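# Take one bottle from the cabinet, stand it on bench

## Task

Remove exactly one bottle from the cabinet and leave it standing upright on the bench; the remaining two bottles must stay inside the cabinet.

## Robot and tools

Robot: two UR-style arms, left_arm and right_arm, each riding its own carriage on one shared floor track. left_rail is always the carriage further toward +y and carries left_arm; right_rail carries right_arm. Each has a Robotiq 140 mm two-finger gripper. The left gripper's fingers can fold when pushed near the palm or pressed tip-first on a surface, so grip with the outer quarter of its pads; the right gripper's fingers are rigid.

Scene frame: fixed to the table, z = 0 is the table top, +z up, +x is the direction the arms face, +y to their left. The track runs along y at x = 0, y = 0 at its middle; the table starts at x = 0.17 m. Each arm base sits at x = 0, y = its carriage position_m, z = 0.04 m. Positions are metres, velocities m/s and rad/s. end_effector_position is the point between the pads when closed; fingertips extend roughly 9 to 33 mm beyond it depending on opening. Reported hand pose may be off by a few cm.

execute_actions: actions = a list holding one action (or empty, which just returns state and all camera images). An action can carry rows, steps (1 to 450 control steps of 1/30 s, default 15, at least one per row), until, and device commands. rows: up to 15 rows, each applied for one step. Every row has 18 numbers in [-1, 1]: left_arm's 6 joint values (shoulder pan, shoulder lift, elbow, wrist 1, wrist 2, wrist 3), then its gripper position, force_limit, speed, then the same 9 for right_arm. Joint values are offsets from the Joint targets at the start of the call (not from the previous row), scaled so 1.0 = 2.222 rad. Gripper position is absolute: +1 fully open (140 mm), about -0.8 pads touching, -1 closes until blocked. force_limit -1..+1 sets squeeze (about 14 N to 58 N at slow close); speed -1..+1 sets closing rate (about 30 to 250 mm/s); both start at +1. To leave a gripper unchanged, resend its previous three numbers. After the rows end, arms keep heading to the last row's target. cameras chooses images (names: cam_high, cam_low, cam_front, cam_side, cam_left_wrist, cam_right_wrist, or ["all"]).

Carriages: command {"left_rail": {"position_m": x}} (left -0.8 to 1.5 m, right -1.5 to 0.8 m; absolute track position), with optional speed_m_s 0.01 to 1 and acceleration_factor 0.1 to 1, or {"stop": true}. Then wait with an action like {"steps": n, "until": {"left_rail": {"position_status": ["!=", "moving"]}}}. Keep carriages at least 0.78 m apart. Let a carriage arrive before placing its gripper precisely. until conditions read only rail fields or {"all"/"any": {"status": "ended"}}; numbers need a comparison like [">=", 0.5].

move: target is one 18-number row or a list of up to 15 rows, same layout and scale as rows; joint parts are offsets from the current Joint targets (every row in a list counts from those same targets). speed is the top joint speed in rad/s, 0.01 to 3.14 (default 0.5), one number or one per target. blend (rad) rounds corners in a list. stop_force (3 to 120 N, one value for both arms) ends an arm's path on contact; use a slow speed with it and omit it when pulling away from contact. zero (default true) re-zeros force before the move. blocking=false returns early; then use wait or stop before other motion. Result adds a move: line (done, off_target, moving, held, fault; limits=held if steps were withheld).

wait: seconds 0 to 10, holds commands. stop: brakes a running move. zoom_image: camera plus region [x0,y0,x1,y1] in pixels, at most 504x504, on the latest image. zero_wrist_force: arm name. read_manual: licence text only. finished_scene: scene number; irreversible, call only when the bottle stands on the bench and the others remain in the cabinet.

Results: Joint positions/velocities per arm as rail (m) then six joints (rad); Joint targets in the same order; Tool commands; object_status (0 moving, 1 blocked opening, 2 blocked closing = likely holding, 3 reached position or pads met); position_measured in counts (3 open, ~139 = 60 mm, 230 pads met); wrist force/torque in the gripper frame; motor temperatures; rail position_m, position_status (moving, done, contact_stop, time_out, stopped, stopped_with_arm, stopped_for_other_arm, stopped_for_other_carriage) and position_answer (taken/not_taken). "joint command not followed" means the clearance check blocked part of a command.

Avoid: more than about 150 N on any arm part (force fault, 10 s stop), wrist torques over 25.7 N m, stiff moves into solid contact, touching or pinching between the two arms, dropping or knocking bottles, anything leaving the table (track and metal strip count as off). Motors overheat above 85 °C when holding loads or pushing; keep arms relaxed. Grip firmly (check object_status 2), lift clear of cabinet edges, carry gently, set the bottle upright and release only once it is resting.

Each tool is called after "Emit:" as name(argument=value, ...), one argument or row to a line, values as JSON.

## Session

Emit:
execute_actions(
  actions=[],
)

Scene clock: 0.00 s.
left_arm: end_effector_position=(+0.3456, +1.0706, +0.5800) position_measured=3 object_status=3 end_effector_quat_wxyz=(+0.000, +0.000, +1.000, +0.000) | right_arm: end_effector_position=(+0.3456, -1.0509, +0.5800) position_measured=3 object_status=3 end_effector_quat_wxyz=(+0.000, +0.000, +1.000, +0.000)
Joint positions: left_arm=[1.043 -0.316 -1.725 0.971 -0.816 -1.571 -0.316] | right_arm=[-1.078 -0.316 -1.725 0.971 -0.816 -1.571 -0.316]
Joint velocities: within noise
Joint torques (N m): no reading
Motor temperatures (°C): left_arm=[22 38 25 34 43 45] | right_arm=[35 32 42 43 39 47]
Wrist force (N): no reading
Wrist torque (N m): no reading
Wrist force, peak (N): no reading
Joint targets: left_arm=[1.043 -0.316 -1.725 0.971 -0.816 -1.571 -0.316] | right_arm=[-1.078 -0.316 -1.725 0.971 -0.816 -1.571 -0.316]
Tool commands: left_gripper/position=+1.0 left_gripper/force_limit=+1.0 left_gripper/speed=+1.0 right_gripper/position=+1.0 right_gripper/force_limit=+1.0 right_gripper/speed=+1.0
left_rail: position_m=1.043 position_status=done
right_rail: position_m=-1.078 position_status=done

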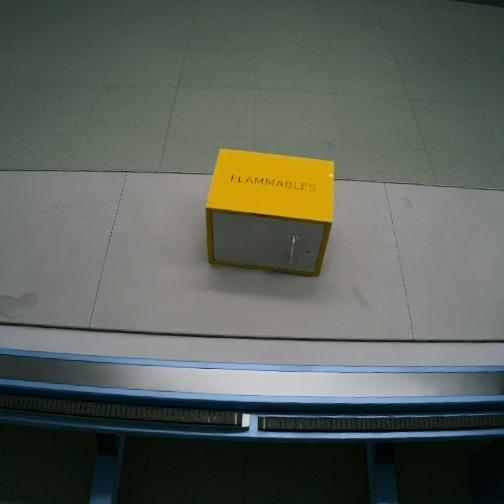

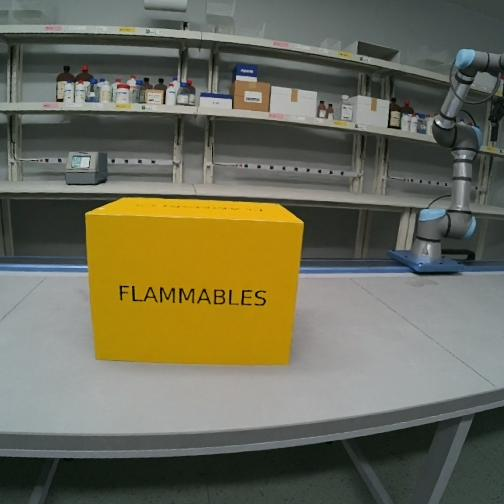

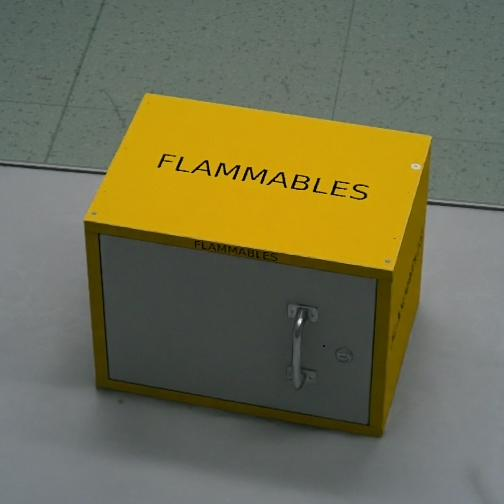

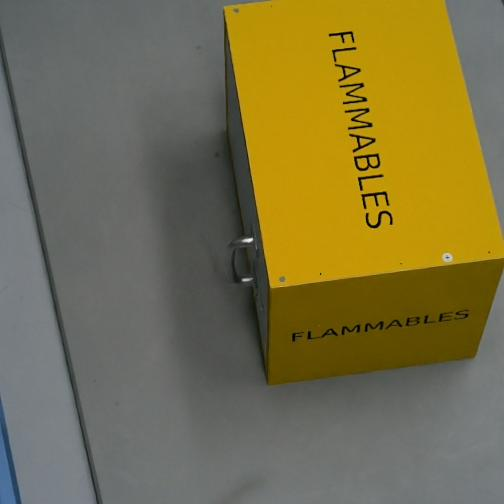

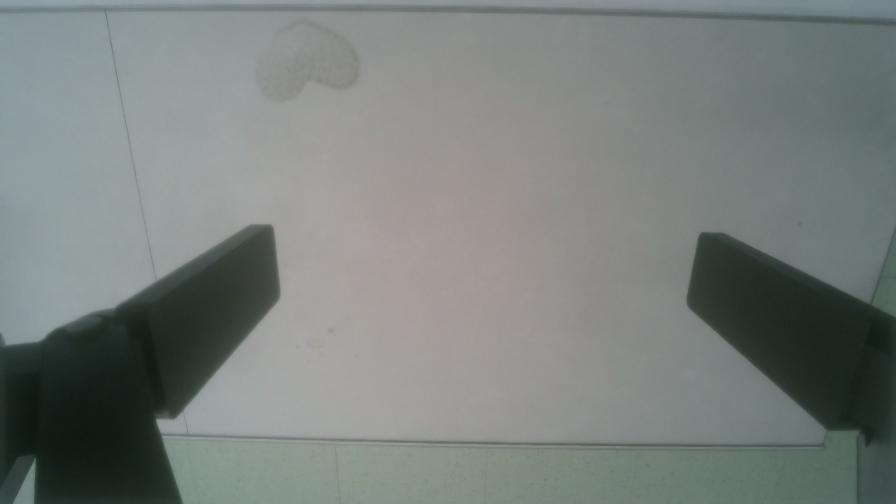

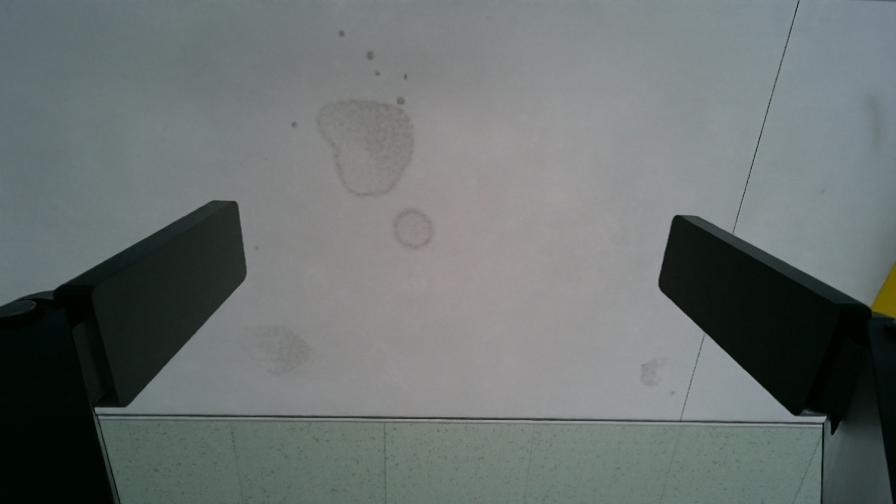

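Emit:
execute_actions(
  actions=[
    {"right_rail":{"position_m":-0.2},"steps":150,"until":{"right_rail":{"position_status":["!=","moving"]}}},
  ],
  cameras=["cam_right_wrist","cam_high","cam_side"],
)

Scene clock: 95.53 s.
left_arm: end_effector_position=(+0.3456, +1.0706, +0.5800) position_measured=3 object_status=3 end_effector_quat_wxyz=(+0.000, +0.000, +1.000, +0.000) | right_arm: end_effector_position=(+0.3456, -0.1728, +0.5800) position_measured=3 object_status=3 end_effector_quat_wxyz=(+0.000, +0.000, +1.000, +0.000)
Joint positions: left_arm=[1.043 -0.316 -1.725 0.971 -0.816 -1.571 -0.316] | right_arm=[-0.2 -0.316 -1.725 0.971 -0.816 -1.571 -0.316]
Joint torques (N m): left_arm=[-0.75 -10.59 -18.7 -3.06 -0.03 0.04] | right_arm=[-0.64 -11.59 -18.62 -2.27 0.28 -0.25]
Wrist force (N): left_arm=[-0.1 -0.1 0.0] | right_arm=[-0.2 -0.1 -0.1]
Wrist torque (N m): left_arm=[-0.02 0.02 0.00] | right_arm=[-0.02 0.04 0.00]
Wrist force, peak (N): left_arm=[0.0 -0.6 -0.2] | right_arm=[-0.1 -2.3 0.1]
Joint targets: left_arm=[1.043 -0.316 -1.725 0.971 -0.816 -1.571 -0.316] | right_arm=[-0.200 -0.316 -1.725 0.971 -0.816 -1.571 -0.316]
Tool commands: left_gripper/position=+1.0 left_gripper/force_limit=+1.0 left_gripper/speed=+1.0 right_gripper/position=+1.0 right_gripper/force_limit=+1.0 right_gripper/speed=+1.0
left_rail: position_m=1.043 position_status=done
right_rail: position_m=-0.200 position_status=done
Images, in order (width x height): cam_high 504x504, cam_side 504x504, cam_right_wrist 896x504.

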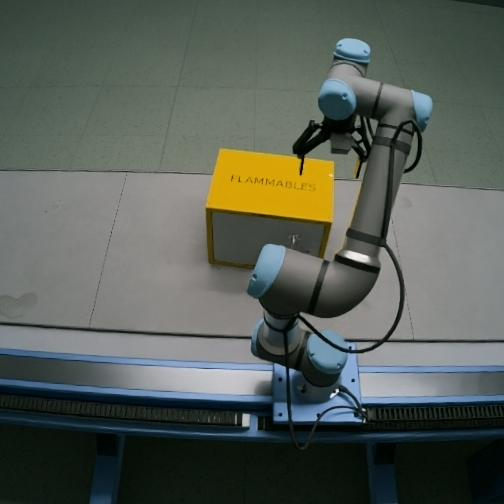

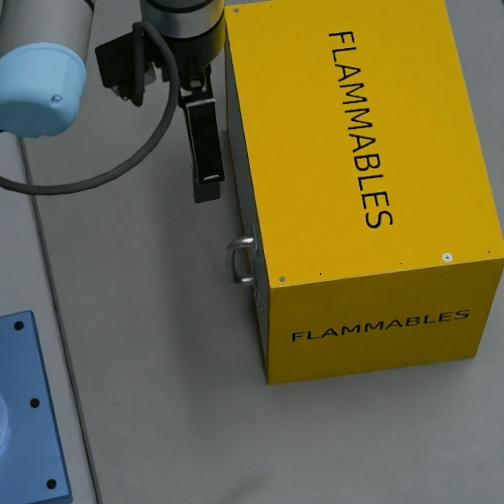

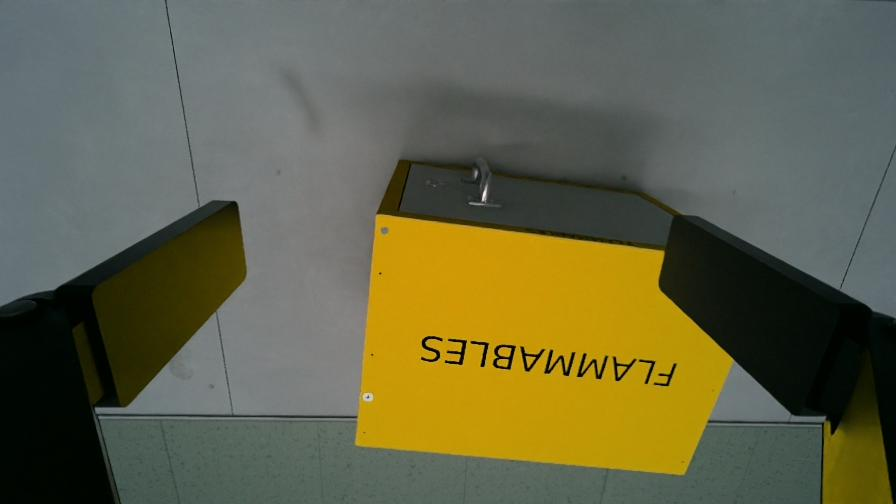

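Emit:
zoom_image(
  camera="cam_right_wrist",
  region=[340, 120, 720, 300],
)

Emit:
zoom_image(
  camera="cam_right_wrist",
  region=[340, 300, 740, 500],
)

Scaled by 1.326.

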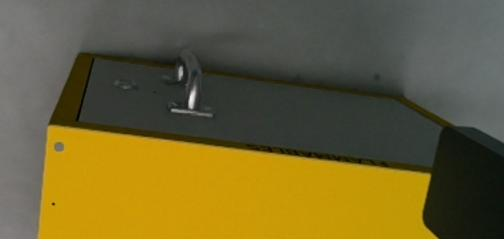

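Scaled by 1.260.

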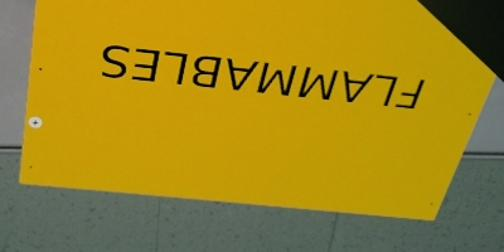

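Emit:
execute_actions(
  actions=[
    {"right_rail":{"position_m":-0.451},"steps":150,"until":{"right_rail":{"position_status":["!=","moving"]}}},
  ],
)

Emit:
move(
  target=[0,0,0,0,0,0,1,1,1,0.3222,0.0225,0.1931,0.1391,0.9545,0.1422,1,1,1],
  speed=1.0,
)

Scene clock: 262.50 s.
left_arm: end_effector_position=(+0.3456, +1.0706, +0.5800) position_measured=3 object_status=3 end_effector_quat_wxyz=(+0.000, +0.000, +1.000, +0.000) | right_arm: end_effector_position=(+0.3456, -0.4237, +0.5800) position_measured=3 object_status=3 end_effector_quat_wxyz=(+0.000, +0.000, +1.000, +0.000)
Joint positions: left_arm=[1.043 -0.316 -1.725 0.971 -0.816 -1.571 -0.316] | right_arm=[-0.451 -0.316 -1.725 0.971 -0.816 -1.571 -0.316]
Joint torques (N m): left_arm=[-1.16 -12.49 -18.83 -2.92 -0.05 0.51] | right_arm=[-0.49 -11.45 -18.29 -2.33 0.18 -0.02]
Wrist force (N): left_arm=[0.2 0.0 -0.1] | right_arm=[0.0 0.1 -0.2]
Wrist torque (N m): left_arm=[-0.01 -0.04 0.01] | right_arm=[0.02 0.00 0.00]
Wrist force, peak (N): left_arm=[0.2 -0.5 0.1] | right_arm=[0.0 2.9 -0.1]
Joint targets: left_arm=[1.043 -0.316 -1.725 0.971 -0.816 -1.571 -0.316] | right_arm=[-0.451 -0.316 -1.725 0.971 -0.816 -1.571 -0.316]
Tool commands: left_gripper/position=+1.0 left_gripper/force_limit=+1.0 left_gripper/speed=+1.0 right_gripper/position=+1.0 right_gripper/force_limit=+1.0 right_gripper/speed=+1.0
left_rail: position_m=1.043 position_status=done
right_rail: position_m=-0.451 position_status=done

Scene clock: 265.50 s.
left_arm: end_effector_position=(+0.3456, +1.0706, +0.5800) position_measured=3 object_status=3 end_effector_quat_wxyz=(+0.000, +0.000, +1.000, +0.000) | right_arm: end_effector_position=(+0.3226, +0.1180, +0.7759) position_measured=3 object_status=3 end_effector_quat_wxyz=(-0.344, +0.239, +0.509, +0.752)
Joint positions: left_arm=[1.043 -0.316 -1.725 0.971 -0.816 -1.571 -0.316] | right_arm=[-0.451 0.4 -1.675 1.399 -0.507 0.55 0]
Joint torques (N m): left_arm=[-0.73 -10.15 -18.19 -2.79 -0.24 0.13] | right_arm=[12.04 -7.67 -15.61 -0.42 2.96 2.02]
Wrist force (N): left_arm=[-0.2 -0.1 -0.1] | right_arm=[0.0 -2.2 -1.2]
Wrist torque (N m): left_arm=[-0.03 0.06 0.00] | right_arm=[-0.58 0.15 -0.08]
Wrist force, peak (N): left_arm=[0.0 -0.5 -0.3] | right_arm=[0.1 -2.3 -1.2]
Joint targets: left_arm=[1.043 -0.316 -1.725 0.971 -0.816 -1.571 -0.316] | right_arm=[-0.451 0.400 -1.675 1.400 -0.507 0.550 0.000]
left_rail: position_m=1.043 position_status=done
right_rail: position_m=-0.451 position_status=done
move: done

Emit:
move(
  target=[0,0,0,0,0,0,1,1,1,0.4140,0.0198,0.1931,0.1391,0.9226,0,1,1,1],
  speed=1.0,
)

Emit:
move(
  target=[0,0,0,0,0,0,1,1,1,0,0.2052,0.1782,-0.3834,0.1796,0,1,1,1],
  speed=0.6,
  cameras=["cam_right_wrist","cam_high","cam_side","cam_front"],
)

Scene clock: 274.97 s.
left_arm: end_effector_position=(+0.3456, +1.0706, +0.5800) position_measured=3 object_status=3 end_effector_quat_wxyz=(+0.000, +0.000, +1.000, +0.000) | right_arm: end_effector_position=(+0.2582, +0.0191, +0.4503) position_measured=3 object_status=3 end_effector_quat_wxyz=(-0.103, +0.700, +0.102, +0.700)
Joint positions: left_arm=[1.043 -0.316 -1.725 0.971 -0.816 -1.571 -0.316] | right_arm=[-0.451 1.32 -1.631 1.829 -0.198 2.6 0]
Joint torques (N m): left_arm=[-0.74 -10.27 -17.61 -2.95 -0.32 0.39] | right_arm=[10.58 -6.97 -14.79 1.02 1.55 1.71]
Wrist force (N): left_arm=[0.0 -0.4 -0.2] | right_arm=[-1.6 -1.3 -0.6]
Wrist torque (N m): left_arm=[-0.10 0.01 0.00] | right_arm=[-0.37 0.44 0.10]
Wrist force, peak (N): left_arm=[-0.1 -0.5 -0.1] | right_arm=[-2.5 -1.0 -1.7]
Joint targets: left_arm=[1.043 -0.316 -1.725 0.971 -0.816 -1.571 -0.316] | right_arm=[-0.451 1.320 -1.631 1.829 -0.198 2.600 0.000]
left_rail: position_m=1.043 position_status=done
right_rail: position_m=-0.451 position_status=done
move: done

Scene clock: 276.40 s.
left_arm: end_effector_position=(+0.3456, +1.0706, +0.5800) position_measured=3 object_status=3 end_effector_quat_wxyz=(+0.000, +0.000, +1.000, +0.000) | right_arm: end_effector_position=(+0.2752, +0.0014, +0.3312) position_measured=3 object_status=3 end_effector_quat_wxyz=(-0.049, +0.706, +0.050, +0.705)
Joint positions: left_arm=[1.043 -0.316 -1.725 0.971 -0.816 -1.571 -0.316] | right_arm=[-0.451 1.32 -1.46 1.977 -0.515 2.75 0]
Joint torques (N m): left_arm=[-0.35 -11.38 -18.84 -2.98 -0.22 0.49] | right_arm=[9.95 -38.51 -27.46 1.42 -1.23 1.66]
Wrist force (N): left_arm=[0.0 -0.4 -0.1] | right_arm=[-1.6 -1.4 -0.6]
Wrist torque (N m): left_arm=[-0.07 0.02 0.00] | right_arm=[-0.39 0.40 0.10]
Wrist force, peak (N): left_arm=[0.0 -0.2 -0.4] | right_arm=[-12.2 1.1 -0.9]
Joint targets: left_arm=[1.043 -0.316 -1.725 0.971 -0.816 -1.571 -0.316] | right_arm=[-0.451 1.320 -1.461 1.977 -0.515 2.750 0.000]
left_rail: position_m=1.043 position_status=done
right_rail: position_m=-0.451 position_status=done
move: held (right_arm; a check stopped the path); limits=held; right_arm: the wrist 1 is farthest, 0.535 rad from its target
joint command not followed: on one or more control steps a check withheld the commanded joint targets of the right arm, and it was not sent them on those steps.
cause: the commanded joint targets, or the way to them, would bring two parts of the arm too close to each other (its gripper and another part of the arm, with joints 5 (wrist 1) to 7 (wrist 3) between them, 8 mm apart when it was first held).
Images, in order (width x height): cam_high 504x504, cam_front 504x504, cam_side 504x504, cam_right_wrist 896x504.

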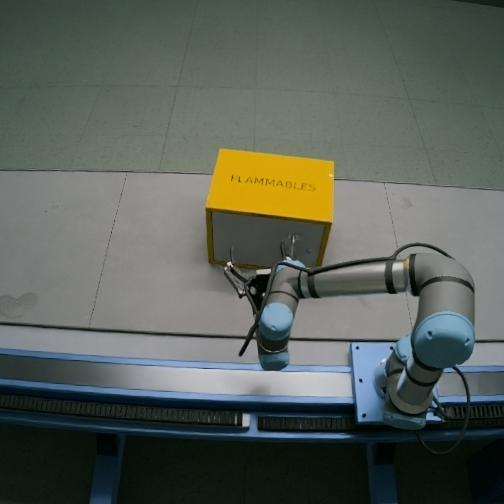

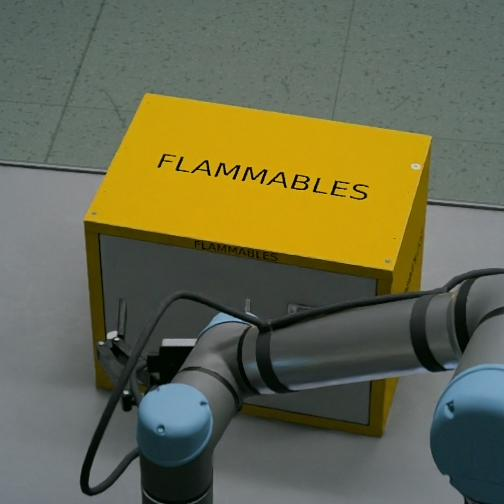

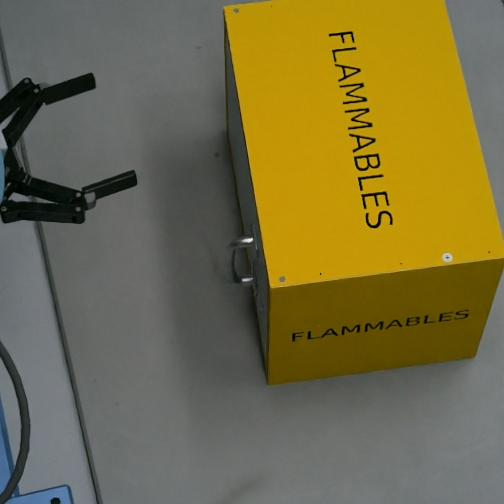

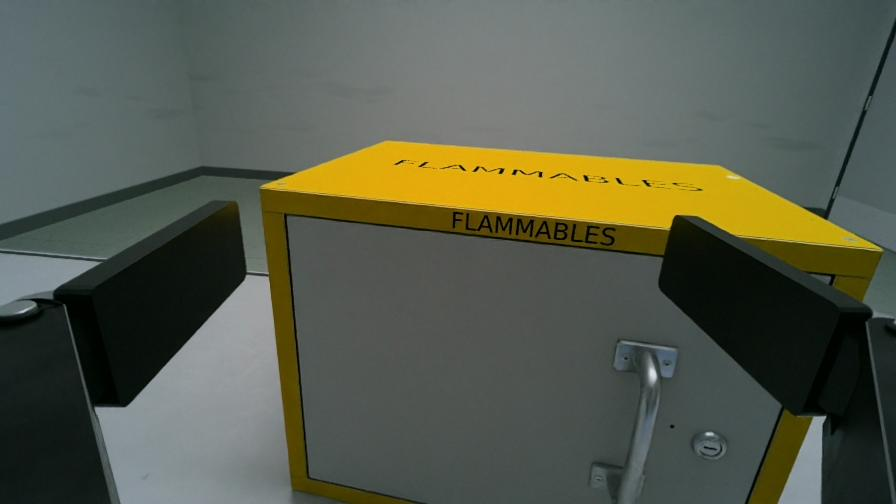

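Emit:
move(
  target=[
    [0,0,0,0,0,0,1,1,1,0,-0.3194,0.1280,0.2318,-0.2025,0,1,1,1],
    [0,0,0,0,0,0,1,1,1,-0.6427,-0.3194,0.1280,0.5444,-0.5306,0,1,1,1],
  ],
  speed=0.8,
  blend=0.1,
)

Emit:
execute_actions(
  actions=[
    {"right_rail":{"position_m":-0.205,"speed_m_s":0.3},"steps":150,"until":{"right_rail":{"position_status":["!=","moving"]}}},
  ],
  cameras=["cam_right_wrist","cam_front","cam_side"],
)

Scene clock: 357.37 s.
left_arm: end_effector_position=(+0.3456, +1.0706, +0.5800) position_measured=3 object_status=3 end_effector_quat_wxyz=(+0.000, +0.000, +1.000, +0.000) | right_arm: end_effector_position=(+0.3128, -0.3508, +0.2271) position_measured=3 object_status=3 end_effector_quat_wxyz=(+0.021, +0.923, -0.050, +0.382)
Joint positions: left_arm=[1.043 -0.316 -1.725 0.971 -0.816 -1.571 -0.316] | right_arm=[-0.451 -0.108 -2.17 2.261 0.695 1.571 0]
Joint torques (N m): left_arm=[-0.85 -12.56 -18.64 -3.14 -0.5 0.6] | right_arm=[-12.1 -7.79 -15.06 2.5 -1.11 1.52]
Wrist force (N): left_arm=[0.1 -0.2 -0.1] | right_arm=[-1.1 -0.8 0.0]
Wrist torque (N m): left_arm=[-0.05 0.00 0.01] | right_arm=[-0.19 0.22 0.06]
Wrist force, peak (N): left_arm=[0.3 -0.4 -0.2] | right_arm=[-2.8 -2.1 -0.2]
Joint targets: left_arm=[1.043 -0.316 -1.725 0.971 -0.816 -1.571 -0.316] | right_arm=[-0.451 -0.108 -2.170 2.261 0.695 1.571 0.000]
left_rail: position_m=1.043 position_status=done
right_rail: position_m=-0.451 position_status=done
move: done

Scene clock: 358.73 s.
left_arm: end_effector_position=(+0.3456, +1.0706, +0.5800) position_measured=3 object_status=3 end_effector_quat_wxyz=(+0.000, +0.000, +1.000, +0.000) | right_arm: end_effector_position=(+0.3128, -0.1048, +0.2271) position_measured=3 object_status=3 end_effector_quat_wxyz=(+0.021, +0.923, -0.050, +0.382)
Joint positions: left_arm=[1.043 -0.316 -1.725 0.971 -0.816 -1.571 -0.316] | right_arm=[-0.205 -0.108 -2.17 2.261 0.695 1.571 0]
Joint torques (N m): left_arm=[-0.76 -10.73 -19.4 -3 -0.29 0.57] | right_arm=[-10.28 -7.61 -15.19 1.39 0.87 1.53]
Wrist force (N): left_arm=[0.1 -0.3 -0.1] | right_arm=[-1.2 -0.6 0.0]
Wrist torque (N m): left_arm=[-0.06 -0.02 0.00] | right_arm=[-0.16 0.24 0.06]
Wrist force, peak (N): left_arm=[-0.1 -0.4 0.1] | right_arm=[-1.4 -2.6 -0.2]
Joint targets: left_arm=[1.043 -0.316 -1.725 0.971 -0.816 -1.571 -0.316] | right_arm=[-0.205 -0.108 -2.170 2.261 0.695 1.571 0.000]
Tool commands: left_gripper/position=+1.0 left_gripper/force_limit=+1.0 left_gripper/speed=+1.0 right_gripper/position=+1.0 right_gripper/force_limit=+1.0 right_gripper/speed=+1.0
left_rail: position_m=1.043 position_status=done
right_rail: position_m=-0.205 speed_m_s=0.30 position_status=done
Images, in order (width x height): cam_front 504x504, cam_side 504x504, cam_right_wrist 896x504.

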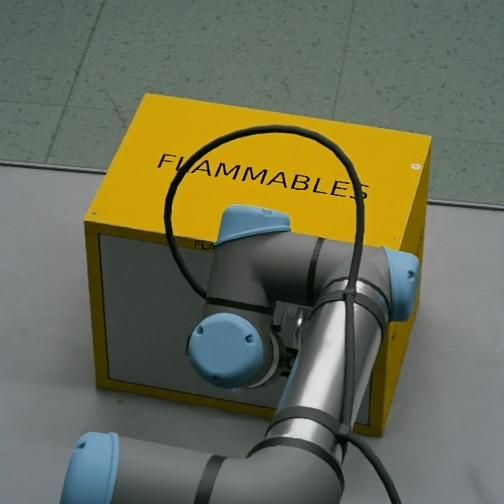

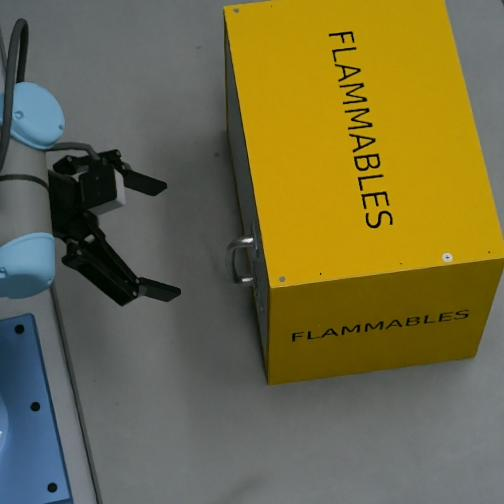

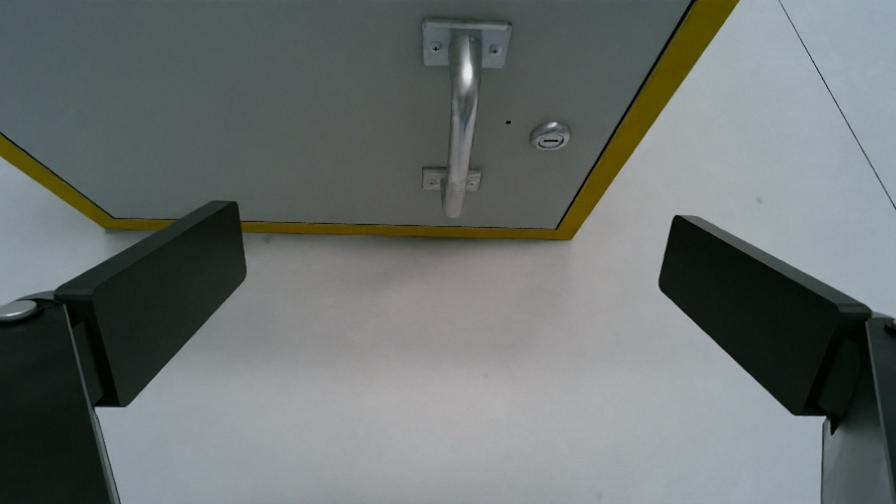

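Emit:
execute_actions(
  actions=[
    {"right_rail":{"position_m":-0.211,"speed_m_s":0.3},"steps":60,"until":{"right_rail":{"position_status":["!=","moving"]}}},
  ],
)

Emit:
move(
  target=[0,0,0,0,0,0,1,1,1,0,0.1121,0.0207,-0.1330,0,0,1,1,1],
  speed=0.15,
  stop_force=12,
  cameras=["cam_right_wrist","cam_side"],
)

Scene clock: 387.40 s.
left_arm: end_effector_position=(+0.3456, +1.0706, +0.5800) position_measured=3 object_status=3 end_effector_quat_wxyz=(+0.000, +0.000, +1.000, +0.000) | right_arm: end_effector_position=(+0.3128, -0.1108, +0.2271) position_measured=3 object_status=3 end_effector_quat_wxyz=(+0.021, +0.923, -0.050, +0.382)
Joint positions: left_arm=[1.043 -0.316 -1.725 0.971 -0.816 -1.571 -0.316] | right_arm=[-0.211 -0.108 -2.17 2.261 0.695 1.571 0]
Joint torques (N m): left_arm=[-0.01 -12.01 -19.2 -2.96 -0.26 0.52] | right_arm=[-7.15 -2.13 -20.02 -1.32 0.32 1.72]
Wrist force (N): left_arm=[-0.1 0.1 -0.2] | right_arm=[-1.4 -0.6 0.0]
Wrist torque (N m): left_arm=[0.01 0.03 -0.01] | right_arm=[-0.15 0.27 0.06]
Wrist force, peak (N): left_arm=[0.3 -0.6 0.1] | right_arm=[-1.5 -3.0 -0.2]
Joint targets: left_arm=[1.043 -0.316 -1.725 0.971 -0.816 -1.571 -0.316] | right_arm=[-0.211 -0.108 -2.170 2.261 0.695 1.571 0.000]
Tool commands: left_gripper/position=+1.0 left_gripper/force_limit=+1.0 left_gripper/speed=+1.0 right_gripper/position=+1.0 right_gripper/force_limit=+1.0 right_gripper/speed=+1.0
left_rail: position_m=1.043 position_status=done
right_rail: position_m=-0.211 speed_m_s=0.30 position_status=done

Scene clock: 390.57 s.
left_arm: end_effector_position=(+0.3456, +1.0706, +0.5800) position_measured=3 object_status=3 end_effector_quat_wxyz=(+0.000, +0.000, +1.000, +0.000) | right_arm: end_effector_position=(+0.3792, -0.1181, +0.1634) position_measured=3 object_status=3 end_effector_quat_wxyz=(+0.021, +0.923, -0.050, +0.382)
Joint positions: left_arm=[1.043 -0.316 -1.725 0.971 -0.816 -1.571 -0.316] | right_arm=[-0.211 -0.108 -1.921 2.307 0.399 1.571 0]
Joint torques (N m): left_arm=[-0.66 -11.65 -18.96 -2.82 -0.35 0.62] | right_arm=[-4.64 8.64 -11.15 -1.48 -1.03 1.76]
Wrist force (N): left_arm=[0.0 -0.1 0.1] | right_arm=[-1.1 -0.8 -0.1]
Wrist torque (N m): left_arm=[-0.02 0.00 0.00] | right_arm=[-0.21 0.20 0.05]
Wrist force, peak (N): left_arm=[0.0 -0.4 -0.4] | right_arm=[-1.4 -0.7 0.1]
Joint targets: left_arm=[1.043 -0.316 -1.725 0.971 -0.816 -1.571 -0.316] | right_arm=[-0.211 -0.108 -1.921 2.307 0.399 1.571 0.000]
left_rail: position_m=1.043 position_status=done
right_rail: position_m=-0.211 speed_m_s=0.30 position_status=done
move: done
Images, in order (width x height): cam_side 504x504, cam_right_wrist 896x504.

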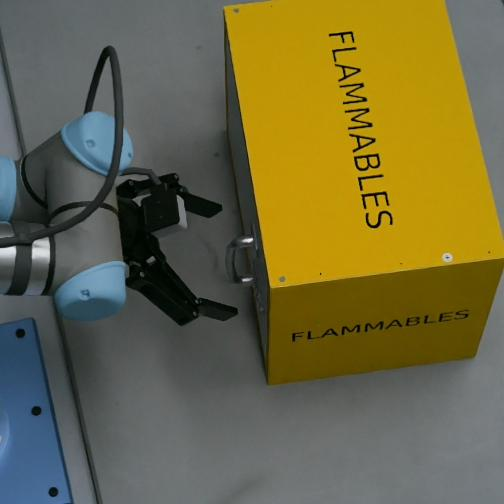

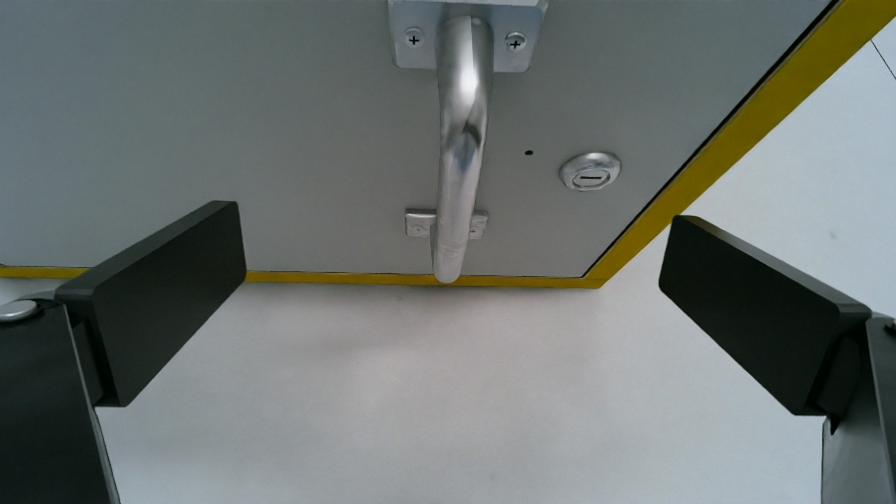

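Emit:
execute_actions(
  actions=[
    {"rows":[[0,0,0,0,0,0,1,1,1,0,0,0,0,0,0,-1,-0.5,-1]],"steps":170},
  ],
  cameras=["cam_right_wrist"],
)

Scene clock: 410.47 s.
left_arm: end_effector_position=(+0.3456, +1.0706, +0.5800) position_measured=3 object_status=3 end_effector_quat_wxyz=(+0.000, +0.000, +1.000, +0.000) | right_arm: end_effector_position=(+0.3792, -0.1181, +0.1634) position_measured=214 object_status=2 end_effector_quat_wxyz=(+0.021, +0.923, -0.050, +0.382)
Joint positions: left_arm=[1.043 -0.316 -1.725 0.971 -0.816 -1.571 -0.316] | right_arm=[-0.211 -0.108 -1.921 2.307 0.399 1.571 0]
Joint torques (N m): left_arm=[-0.76 -12 -19.03 -3.05 -0.6 0.9] | right_arm=[2.06 5.75 -11.42 2.91 2.96 1.58]
Wrist force (N): left_arm=[-0.3 -0.2 0.3] | right_arm=[0.7 -10.4 1.8]
Wrist torque (N m): left_arm=[-0.04 0.08 0.00] | right_arm=[-0.06 0.13 -0.04]
Wrist force, peak (N): left_arm=[0.2 -0.2 -0.5] | right_arm=[0.1 -19.4 0.4]
Joint targets: left_arm=[1.043 -0.316 -1.725 0.971 -0.816 -1.571 -0.316] | right_arm=[-0.211 -0.108 -1.921 2.307 0.399 1.571 0.000]
left_rail: position_m=1.043 position_status=done
right_rail: position_m=-0.211 speed_m_s=0.30 position_status=done
Images, in order (width x height): cam_right_wrist 896x504.

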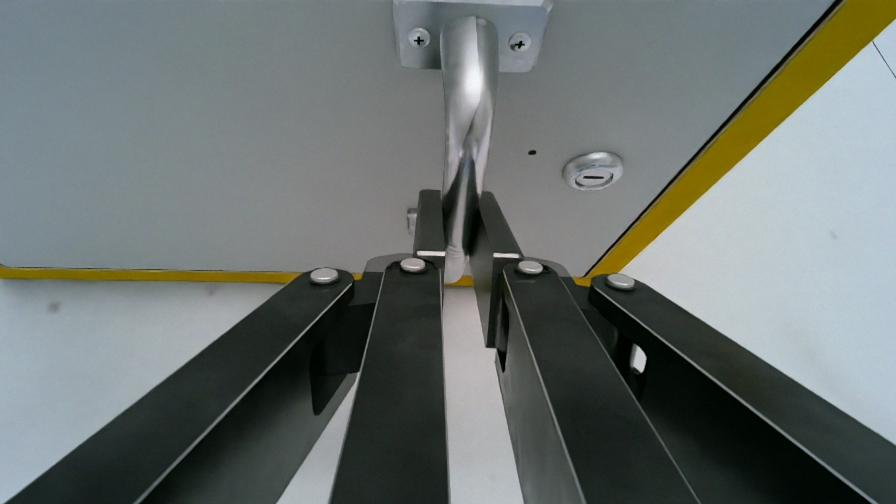

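Emit:
execute_actions(
  actions=[
    {"rows":[[0,0,0,0,0,0,1,1,1,0,0,0,0,0,0,-0.98,0.1,-1]],"steps":30},
  ],
)

Emit:
move(
  target=[0,0,0,0,0,0,1,1,1,0.0059,-0.0334,0.0188,0.0144,0,0,-0.98,0.1,-1],
  speed=0.06,
  stop_force=50,
  cameras=["cam_right_wrist","cam_side"],
)

Scene clock: 478.43 s.
left_arm: end_effector_position=(+0.3456, +1.0706, +0.5800) position_measured=3 object_status=3 end_effector_quat_wxyz=(+0.000, +0.000, +1.000, +0.000) | right_arm: end_effector_position=(+0.3792, -0.1181, +0.1634) position_measured=215 object_status=2 end_effector_quat_wxyz=(+0.021, +0.923, -0.050, +0.382)
Joint positions: left_arm=[1.043 -0.316 -1.725 0.971 -0.816 -1.571 -0.316] | right_arm=[-0.211 -0.108 -1.921 2.307 0.399 1.571 0]
Joint torques (N m): left_arm=[0.08 -12.31 -18.85 -3.14 -0.67 0.76] | right_arm=[5.65 0.21 -15.2 2.11 2.49 1.4]
Motor temperatures (°C): left_arm=[21 35 24 34 38 43] | right_arm=[32 30 40 41 35 44]
Wrist force (N): left_arm=[-0.1 0.0 -0.1] | right_arm=[0.6 -11.3 -1.6]
Wrist torque (N m): left_arm=[-0.01 0.02 0.00] | right_arm=[-0.06 0.18 -0.05]
Wrist force, peak (N): left_arm=[-0.2 -0.5 0.2] | right_arm=[0.9 -11.5 -1.9]
Joint targets: left_arm=[1.043 -0.316 -1.725 0.971 -0.816 -1.571 -0.316] | right_arm=[-0.211 -0.108 -1.921 2.307 0.399 1.571 0.000]
left_rail: position_m=1.043 position_status=done
right_rail: position_m=-0.211 speed_m_s=0.30 position_status=done

Scene clock: 480.77 s.
left_arm: end_effector_position=(+0.3456, +1.0706, +0.5800) position_measured=3 object_status=3 end_effector_quat_wxyz=(+0.000, +0.000, +1.000, +0.000) | right_arm: end_effector_position=(+0.3536, -0.1108, +0.1634) position_measured=215 object_status=2 end_effector_quat_wxyz=(+0.018, +0.923, -0.044, +0.382)
Joint positions: left_arm=[1.043 -0.316 -1.725 0.971 -0.816 -1.571 -0.316] | right_arm=[-0.211 -0.095 -1.995 2.349 0.431 1.571 0]
Joint torques (N m): left_arm=[-0.59 -11.7 -19.47 -2.97 -0.54 0.95] | right_arm=[16.86 -12.44 -9.45 3.16 -3.88 1.11]
Wrist force (N): left_arm=[-0.1 -0.1 0.0] | right_arm=[3.3 10.7 -2.7]
Wrist torque (N m): left_arm=[-0.04 0.03 0.00] | right_arm=[-0.57 0.05 0.40]
Wrist force, peak (N): left_arm=[-0.1 -0.6 0.1] | right_arm=[-2.6 13.2 2.6]
Joint targets: left_arm=[1.043 -0.316 -1.725 0.971 -0.816 -1.571 -0.316] | right_arm=[-0.211 -0.095 -1.995 2.349 0.431 1.571 0.000]
left_rail: position_m=1.043 position_status=done
right_rail: position_m=-0.211 speed_m_s=0.30 position_status=done
move: done
Images, in order (width x height): cam_side 504x504, cam_right_wrist 896x504.

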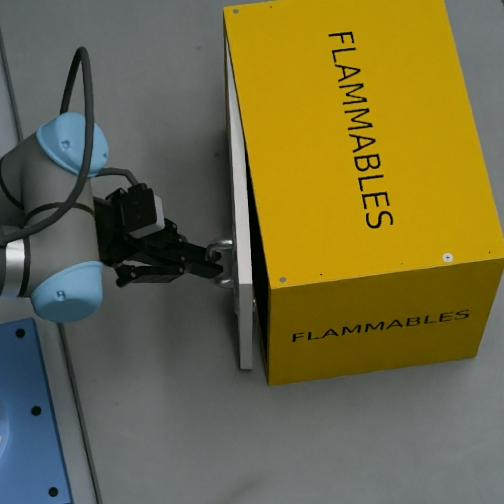

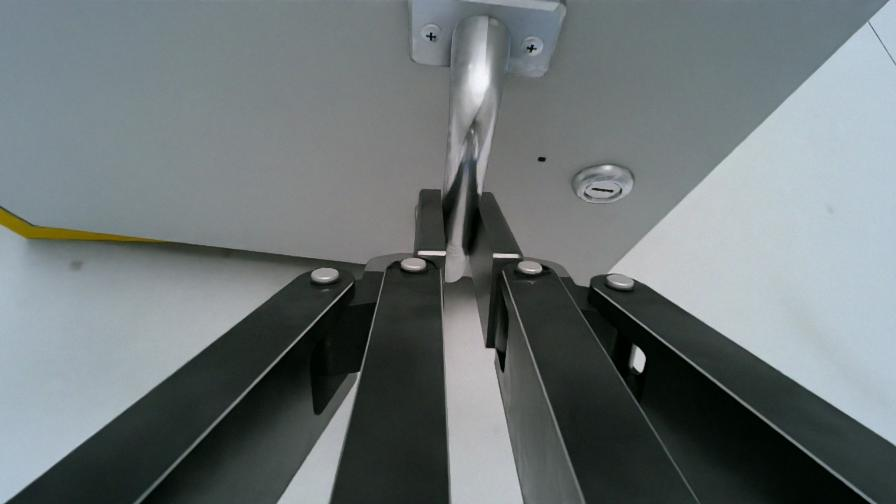

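Emit:
move(
  target=[
    [0,0,0,0,0,0,1,1,1,0.0079,-0.0321,0.0158,0.0163,0,0,-0.98,0.1,-1],
    [0,0,0,0,0,0,1,1,1,0.021,-0.0617,0.0286,0.0331,0,0,-0.98,0.1,-1],
    [0,0,0,0,0,0,1,1,1,0.0563,-0.0973,0.0416,0.0558,0,0,-0.98,0.1,-1],
  ],
  speed=0.07,
  stop_force=50,
  blend=0.005,
  cameras=["cam_right_wrist","cam_side","cam_high"],
)

Scene clock: 506.30 s.
left_arm: end_effector_position=(+0.3456, +1.0706, +0.5800) position_measured=3 object_status=3 end_effector_quat_wxyz=(+0.000, +0.000, +1.000, +0.000) | right_arm: end_effector_position=(+0.2732, -0.0694, +0.1633) position_measured=215 object_status=2 end_effector_quat_wxyz=(-0.006, +0.924, +0.014, +0.383)
Joint positions: left_arm=[1.043 -0.316 -1.725 0.971 -0.816 -1.571 -0.316] | right_arm=[-0.211 0.03 -2.212 2.442 0.555 1.571 0]
Joint torques (N m): left_arm=[-0.5 -10.62 -17.88 -2.89 -0.94 1.08] | right_arm=[13.73 -3.77 -10.12 2.35 -3.14 -0.5]
Wrist force (N): left_arm=[0.0 -0.1 -0.4] | right_arm=[1.2 10.7 -9.2]
Wrist torque (N m): left_arm=[-0.04 0.02 0.01] | right_arm=[-0.53 0.31 0.44]
Wrist force, peak (N): left_arm=[-0.4 -0.4 -0.2] | right_arm=[-0.4 17.7 -7.9]
Joint targets: left_arm=[1.043 -0.316 -1.725 0.971 -0.816 -1.571 -0.316] | right_arm=[-0.211 0.030 -2.212 2.442 0.555 1.571 0.000]
left_rail: position_m=1.043 position_status=done
right_rail: position_m=-0.211 speed_m_s=0.30 position_status=done
move: done
Images, in order (width x height): cam_high 504x504, cam_side 504x504, cam_right_wrist 896x504.

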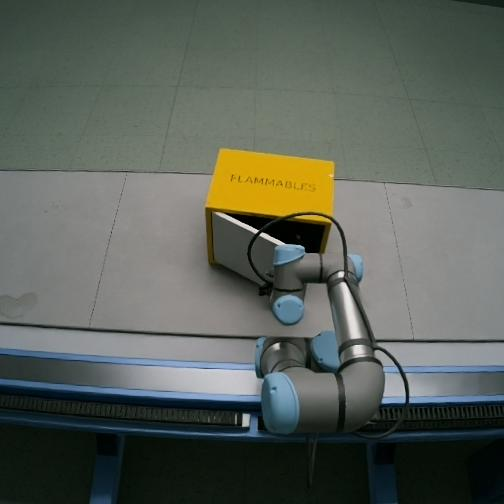

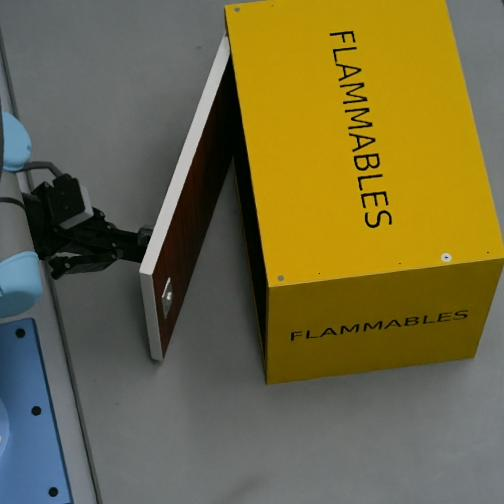

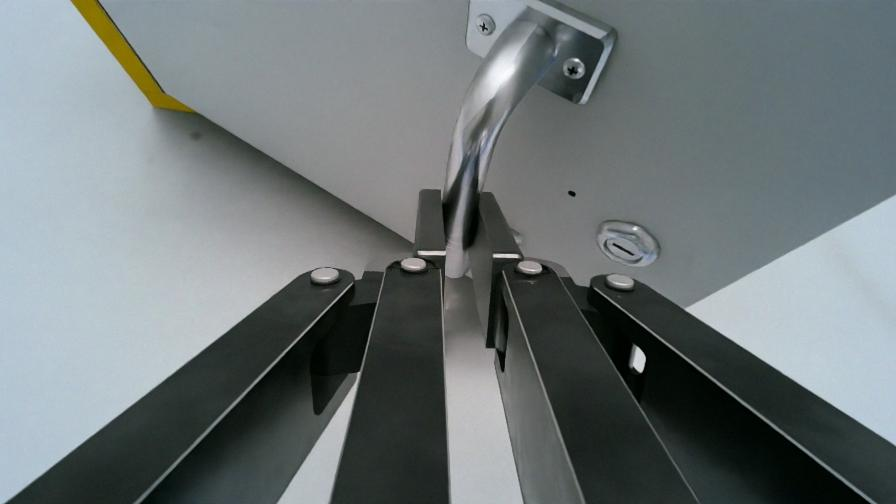

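Emit:
execute_actions(
  actions=[
    {"rows":[[0,0,0,0,0,0,1,1,1,0,0,0,0,0,0,-0.45,0.1,-1]],"steps":40},
  ],
)

Emit:
move(
  target=[
    [0,0,0,0,0,0,1,1,1,0,-0.0855,-0.0351,0.1211,0,0,-0.45,0.1,-1],
    [0,0,0,0,0,0,1,1,1,0,-0.0458,-0.2183,0.2642,0,0,-0.45,0.1,-1],
    [0,0,0,0,0,0,1,1,1,-0.1577,0.3359,-0.4864,0.5039,0,0,-0.45,0.1,-1],
  ],
  speed=[0.2,0.6,0.7],
  blend=[0.03,0.1,0],
  cameras=["cam_right_wrist","cam_side","cam_front"],
)

Scene clock: 573.80 s.
left_arm: end_effector_position=(+0.3456, +1.0706, +0.5800) position_measured=3 object_status=3 end_effector_quat_wxyz=(+0.000, +0.000, +1.000, +0.000) | right_arm: end_effector_position=(+0.2732, -0.0694, +0.1633) position_measured=186 object_status=3 end_effector_quat_wxyz=(-0.006, +0.924, +0.014, +0.383)
Joint positions: left_arm=[1.043 -0.316 -1.725 0.971 -0.816 -1.571 -0.316] | right_arm=[-0.211 0.03 -2.212 2.442 0.555 1.571 0]
Joint torques (N m): left_arm=[-0.37 -11.93 -18.89 -2.99 -0.76 0.83] | right_arm=[-2.77 -3.36 -26.07 -1.7 1.61 -0.37]
Wrist force (N): left_arm=[-0.2 -0.2 -0.2] | right_arm=[-0.8 -1.4 -0.1]
Wrist torque (N m): left_arm=[-0.05 0.06 0.00] | right_arm=[-0.32 0.12 0.07]
Wrist force, peak (N): left_arm=[-0.1 -0.5 0.2] | right_arm=[1.8 10.4 -9.9]
Joint targets: left_arm=[1.043 -0.316 -1.725 0.971 -0.816 -1.571 -0.316] | right_arm=[-0.211 0.030 -2.212 2.442 0.555 1.571 0.000]
left_rail: position_m=1.043 position_status=done
right_rail: position_m=-0.211 speed_m_s=0.30 position_status=done

Scene clock: 577.80 s.
left_arm: end_effector_position=(+0.3456, +1.0706, +0.5800) position_measured=3 object_status=3 end_effector_quat_wxyz=(+0.000, +0.000, +1.000, +0.000) | right_arm: end_effector_position=(+0.3602, -0.1900, +0.3548) position_measured=186 object_status=3 end_effector_quat_wxyz=(+0.000, +0.987, -0.159, +0.000)
Joint positions: left_arm=[1.043 -0.316 -1.725 0.971 -0.816 -1.571 -0.316] | right_arm=[-0.211 -0.32 -1.466 1.361 1.675 1.571 0]
Joint torques (N m): left_arm=[-0.65 -11.1 -18.81 -3.1 -0.71 0.96] | right_arm=[-10.54 -12.65 -26.33 4.77 1.28 -0.37]
Wrist force (N): left_arm=[-0.1 -0.1 -0.1] | right_arm=[0.6 -0.7 -0.3]
Wrist torque (N m): left_arm=[-0.02 0.03 0.00] | right_arm=[-0.13 -0.17 -0.08]
Wrist force, peak (N): left_arm=[-0.2 -0.6 -0.2] | right_arm=[-2.3 -1.5 0.4]
Joint targets: left_arm=[1.043 -0.316 -1.725 0.971 -0.816 -1.571 -0.316] | right_arm=[-0.211 -0.320 -1.465 1.361 1.675 1.571 0.000]
left_rail: position_m=1.043 position_status=done
right_rail: position_m=-0.211 speed_m_s=0.30 position_status=done
move: done
Images, in order (width x height): cam_front 504x504, cam_side 504x504, cam_right_wrist 896x504.

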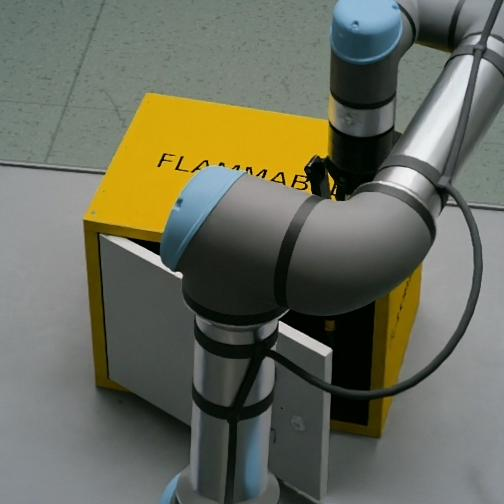

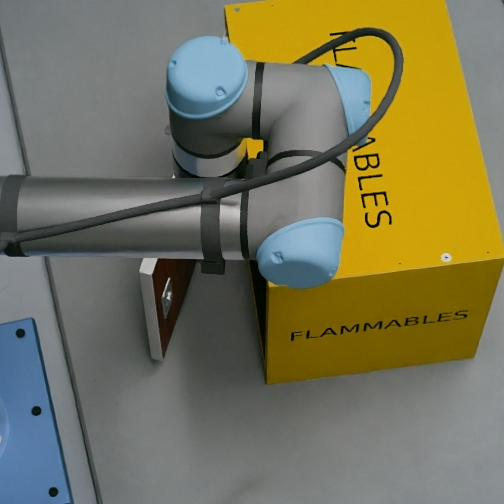

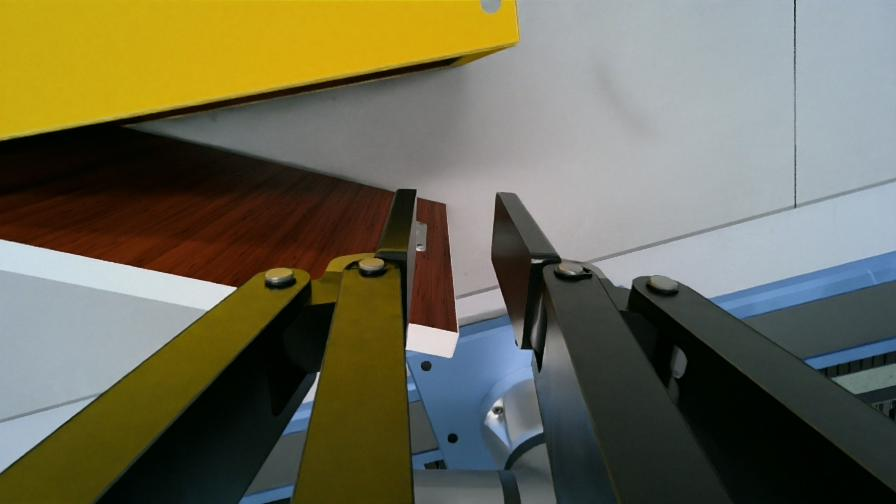

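Emit:
execute_actions(
  actions=[
    {"rows":[[0,0,0,0,0,0,1,1,1,0,0,0,0,0,0,-1,-1,-1]],"steps":45},
  ],
)

Emit:
move(
  target=[
    [0,0,0,0,0,0,1,1,1,0,0.0086,0.1406,-0.1491,0,0,-1,-1,-1],
    [0,0,0,0,0,0,1,1,1,0.1029,0.0101,0.1386,-0.1490,0,0,-1,-1,-1],
    [0,0,0,0,0,0,1,1,1,0.2726,-0.0374,0.1899,-0.1527,0,0,-1,-1,-1],
  ],
  speed=[0.3,0.2,0.2],
  stop_force=20,
  blend=[0.02,0.02,0],
  cameras=["cam_side","cam_high","cam_front"],
)

Scene clock: 595.03 s.
left_arm: end_effector_position=(+0.3456, +1.0706, +0.5800) position_measured=3 object_status=3 end_effector_quat_wxyz=(+0.000, +0.000, +1.000, +0.000) | right_arm: end_effector_position=(+0.3602, -0.1900, +0.3548) position_measured=230 object_status=3 end_effector_quat_wxyz=(+0.000, +0.987, -0.160, +0.000)
Joint positions: left_arm=[1.043 -0.316 -1.725 0.971 -0.816 -1.571 -0.316] | right_arm=[-0.211 -0.32 -1.465 1.361 1.675 1.571 0]
Joint torques (N m): left_arm=[-1.01 -11.18 -18.81 -2.9 -0.83 1.18] | right_arm=[-11.28 -10.79 -26.97 4.72 -0.24 -0.29]
Wrist force (N): left_arm=[0.0 -0.4 -0.3] | right_arm=[0.5 -0.8 -0.4]
Wrist torque (N m): left_arm=[-0.09 0.01 0.00] | right_arm=[-0.15 -0.14 -0.08]
Wrist force, peak (N): left_arm=[-0.2 -0.4 -0.3] | right_arm=[0.7 -1.0 -0.5]
Joint targets: left_arm=[1.043 -0.316 -1.725 0.971 -0.816 -1.571 -0.316] | right_arm=[-0.211 -0.320 -1.465 1.361 1.675 1.571 0.000]
left_rail: position_m=1.043 position_status=done
right_rail: position_m=-0.211 speed_m_s=0.30 position_status=done

Scene clock: 600.43 s.
left_arm: end_effector_position=(+0.3456, +1.0706, +0.5800) position_measured=3 object_status=3 end_effector_quat_wxyz=(+0.000, +0.000, +1.000, +0.000) | right_arm: end_effector_position=(+0.2423, -0.0010, +0.2251) position_measured=230 object_status=3 end_effector_quat_wxyz=(+0.000, +0.990, +0.142, +0.000)
Joint positions: left_arm=[1.043 -0.316 -1.725 0.971 -0.816 -1.571 -0.316] | right_arm=[-0.211 0.285 -1.548 1.783 1.336 1.571 0]
Joint torques (N m): left_arm=[-0.84 -12.6 -18.95 -3 -1.02 1.11] | right_arm=[11.08 -32.13 -9.14 0.96 -1.34 -0.45]
Wrist force (N): left_arm=[-0.1 -0.3 0.3] | right_arm=[1.7 1.5 -0.5]
Wrist torque (N m): left_arm=[-0.06 0.04 0.00] | right_arm=[0.01 -0.23 -0.06]
Wrist force, peak (N): left_arm=[0.0 -0.4 -0.4] | right_arm=[3.8 1.9 -0.9]
Joint targets: left_arm=[1.043 -0.316 -1.725 0.971 -0.816 -1.571 -0.316] | right_arm=[-0.211 0.285 -1.548 1.783 1.336 1.571 0.000]
left_rail: position_m=1.043 position_status=done
right_rail: position_m=-0.211 speed_m_s=0.30 position_status=done
move: done
Images, in order (width x height): cam_high 504x504, cam_front 504x504, cam_side 504x504.

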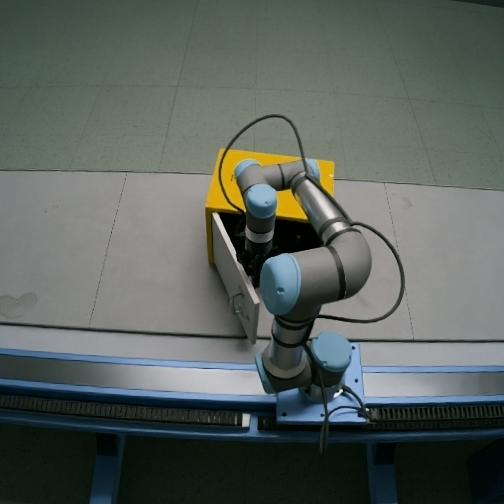

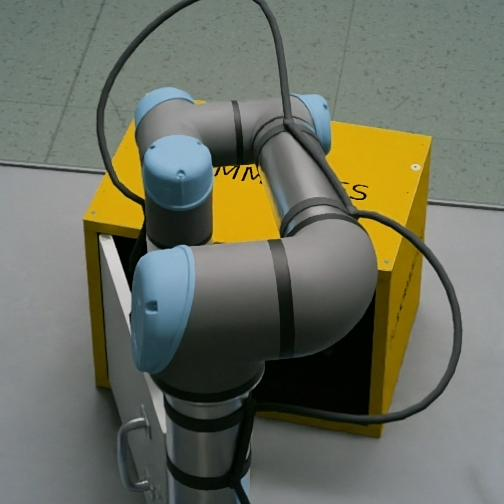

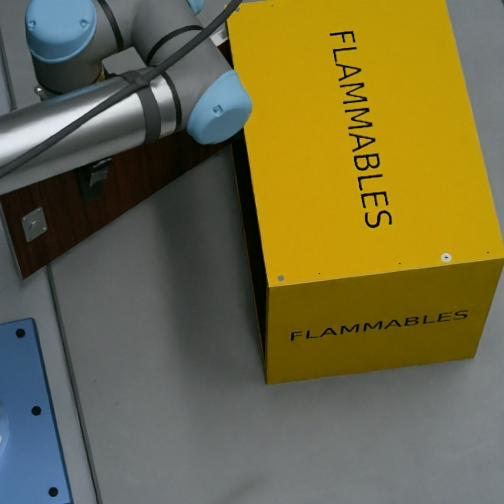

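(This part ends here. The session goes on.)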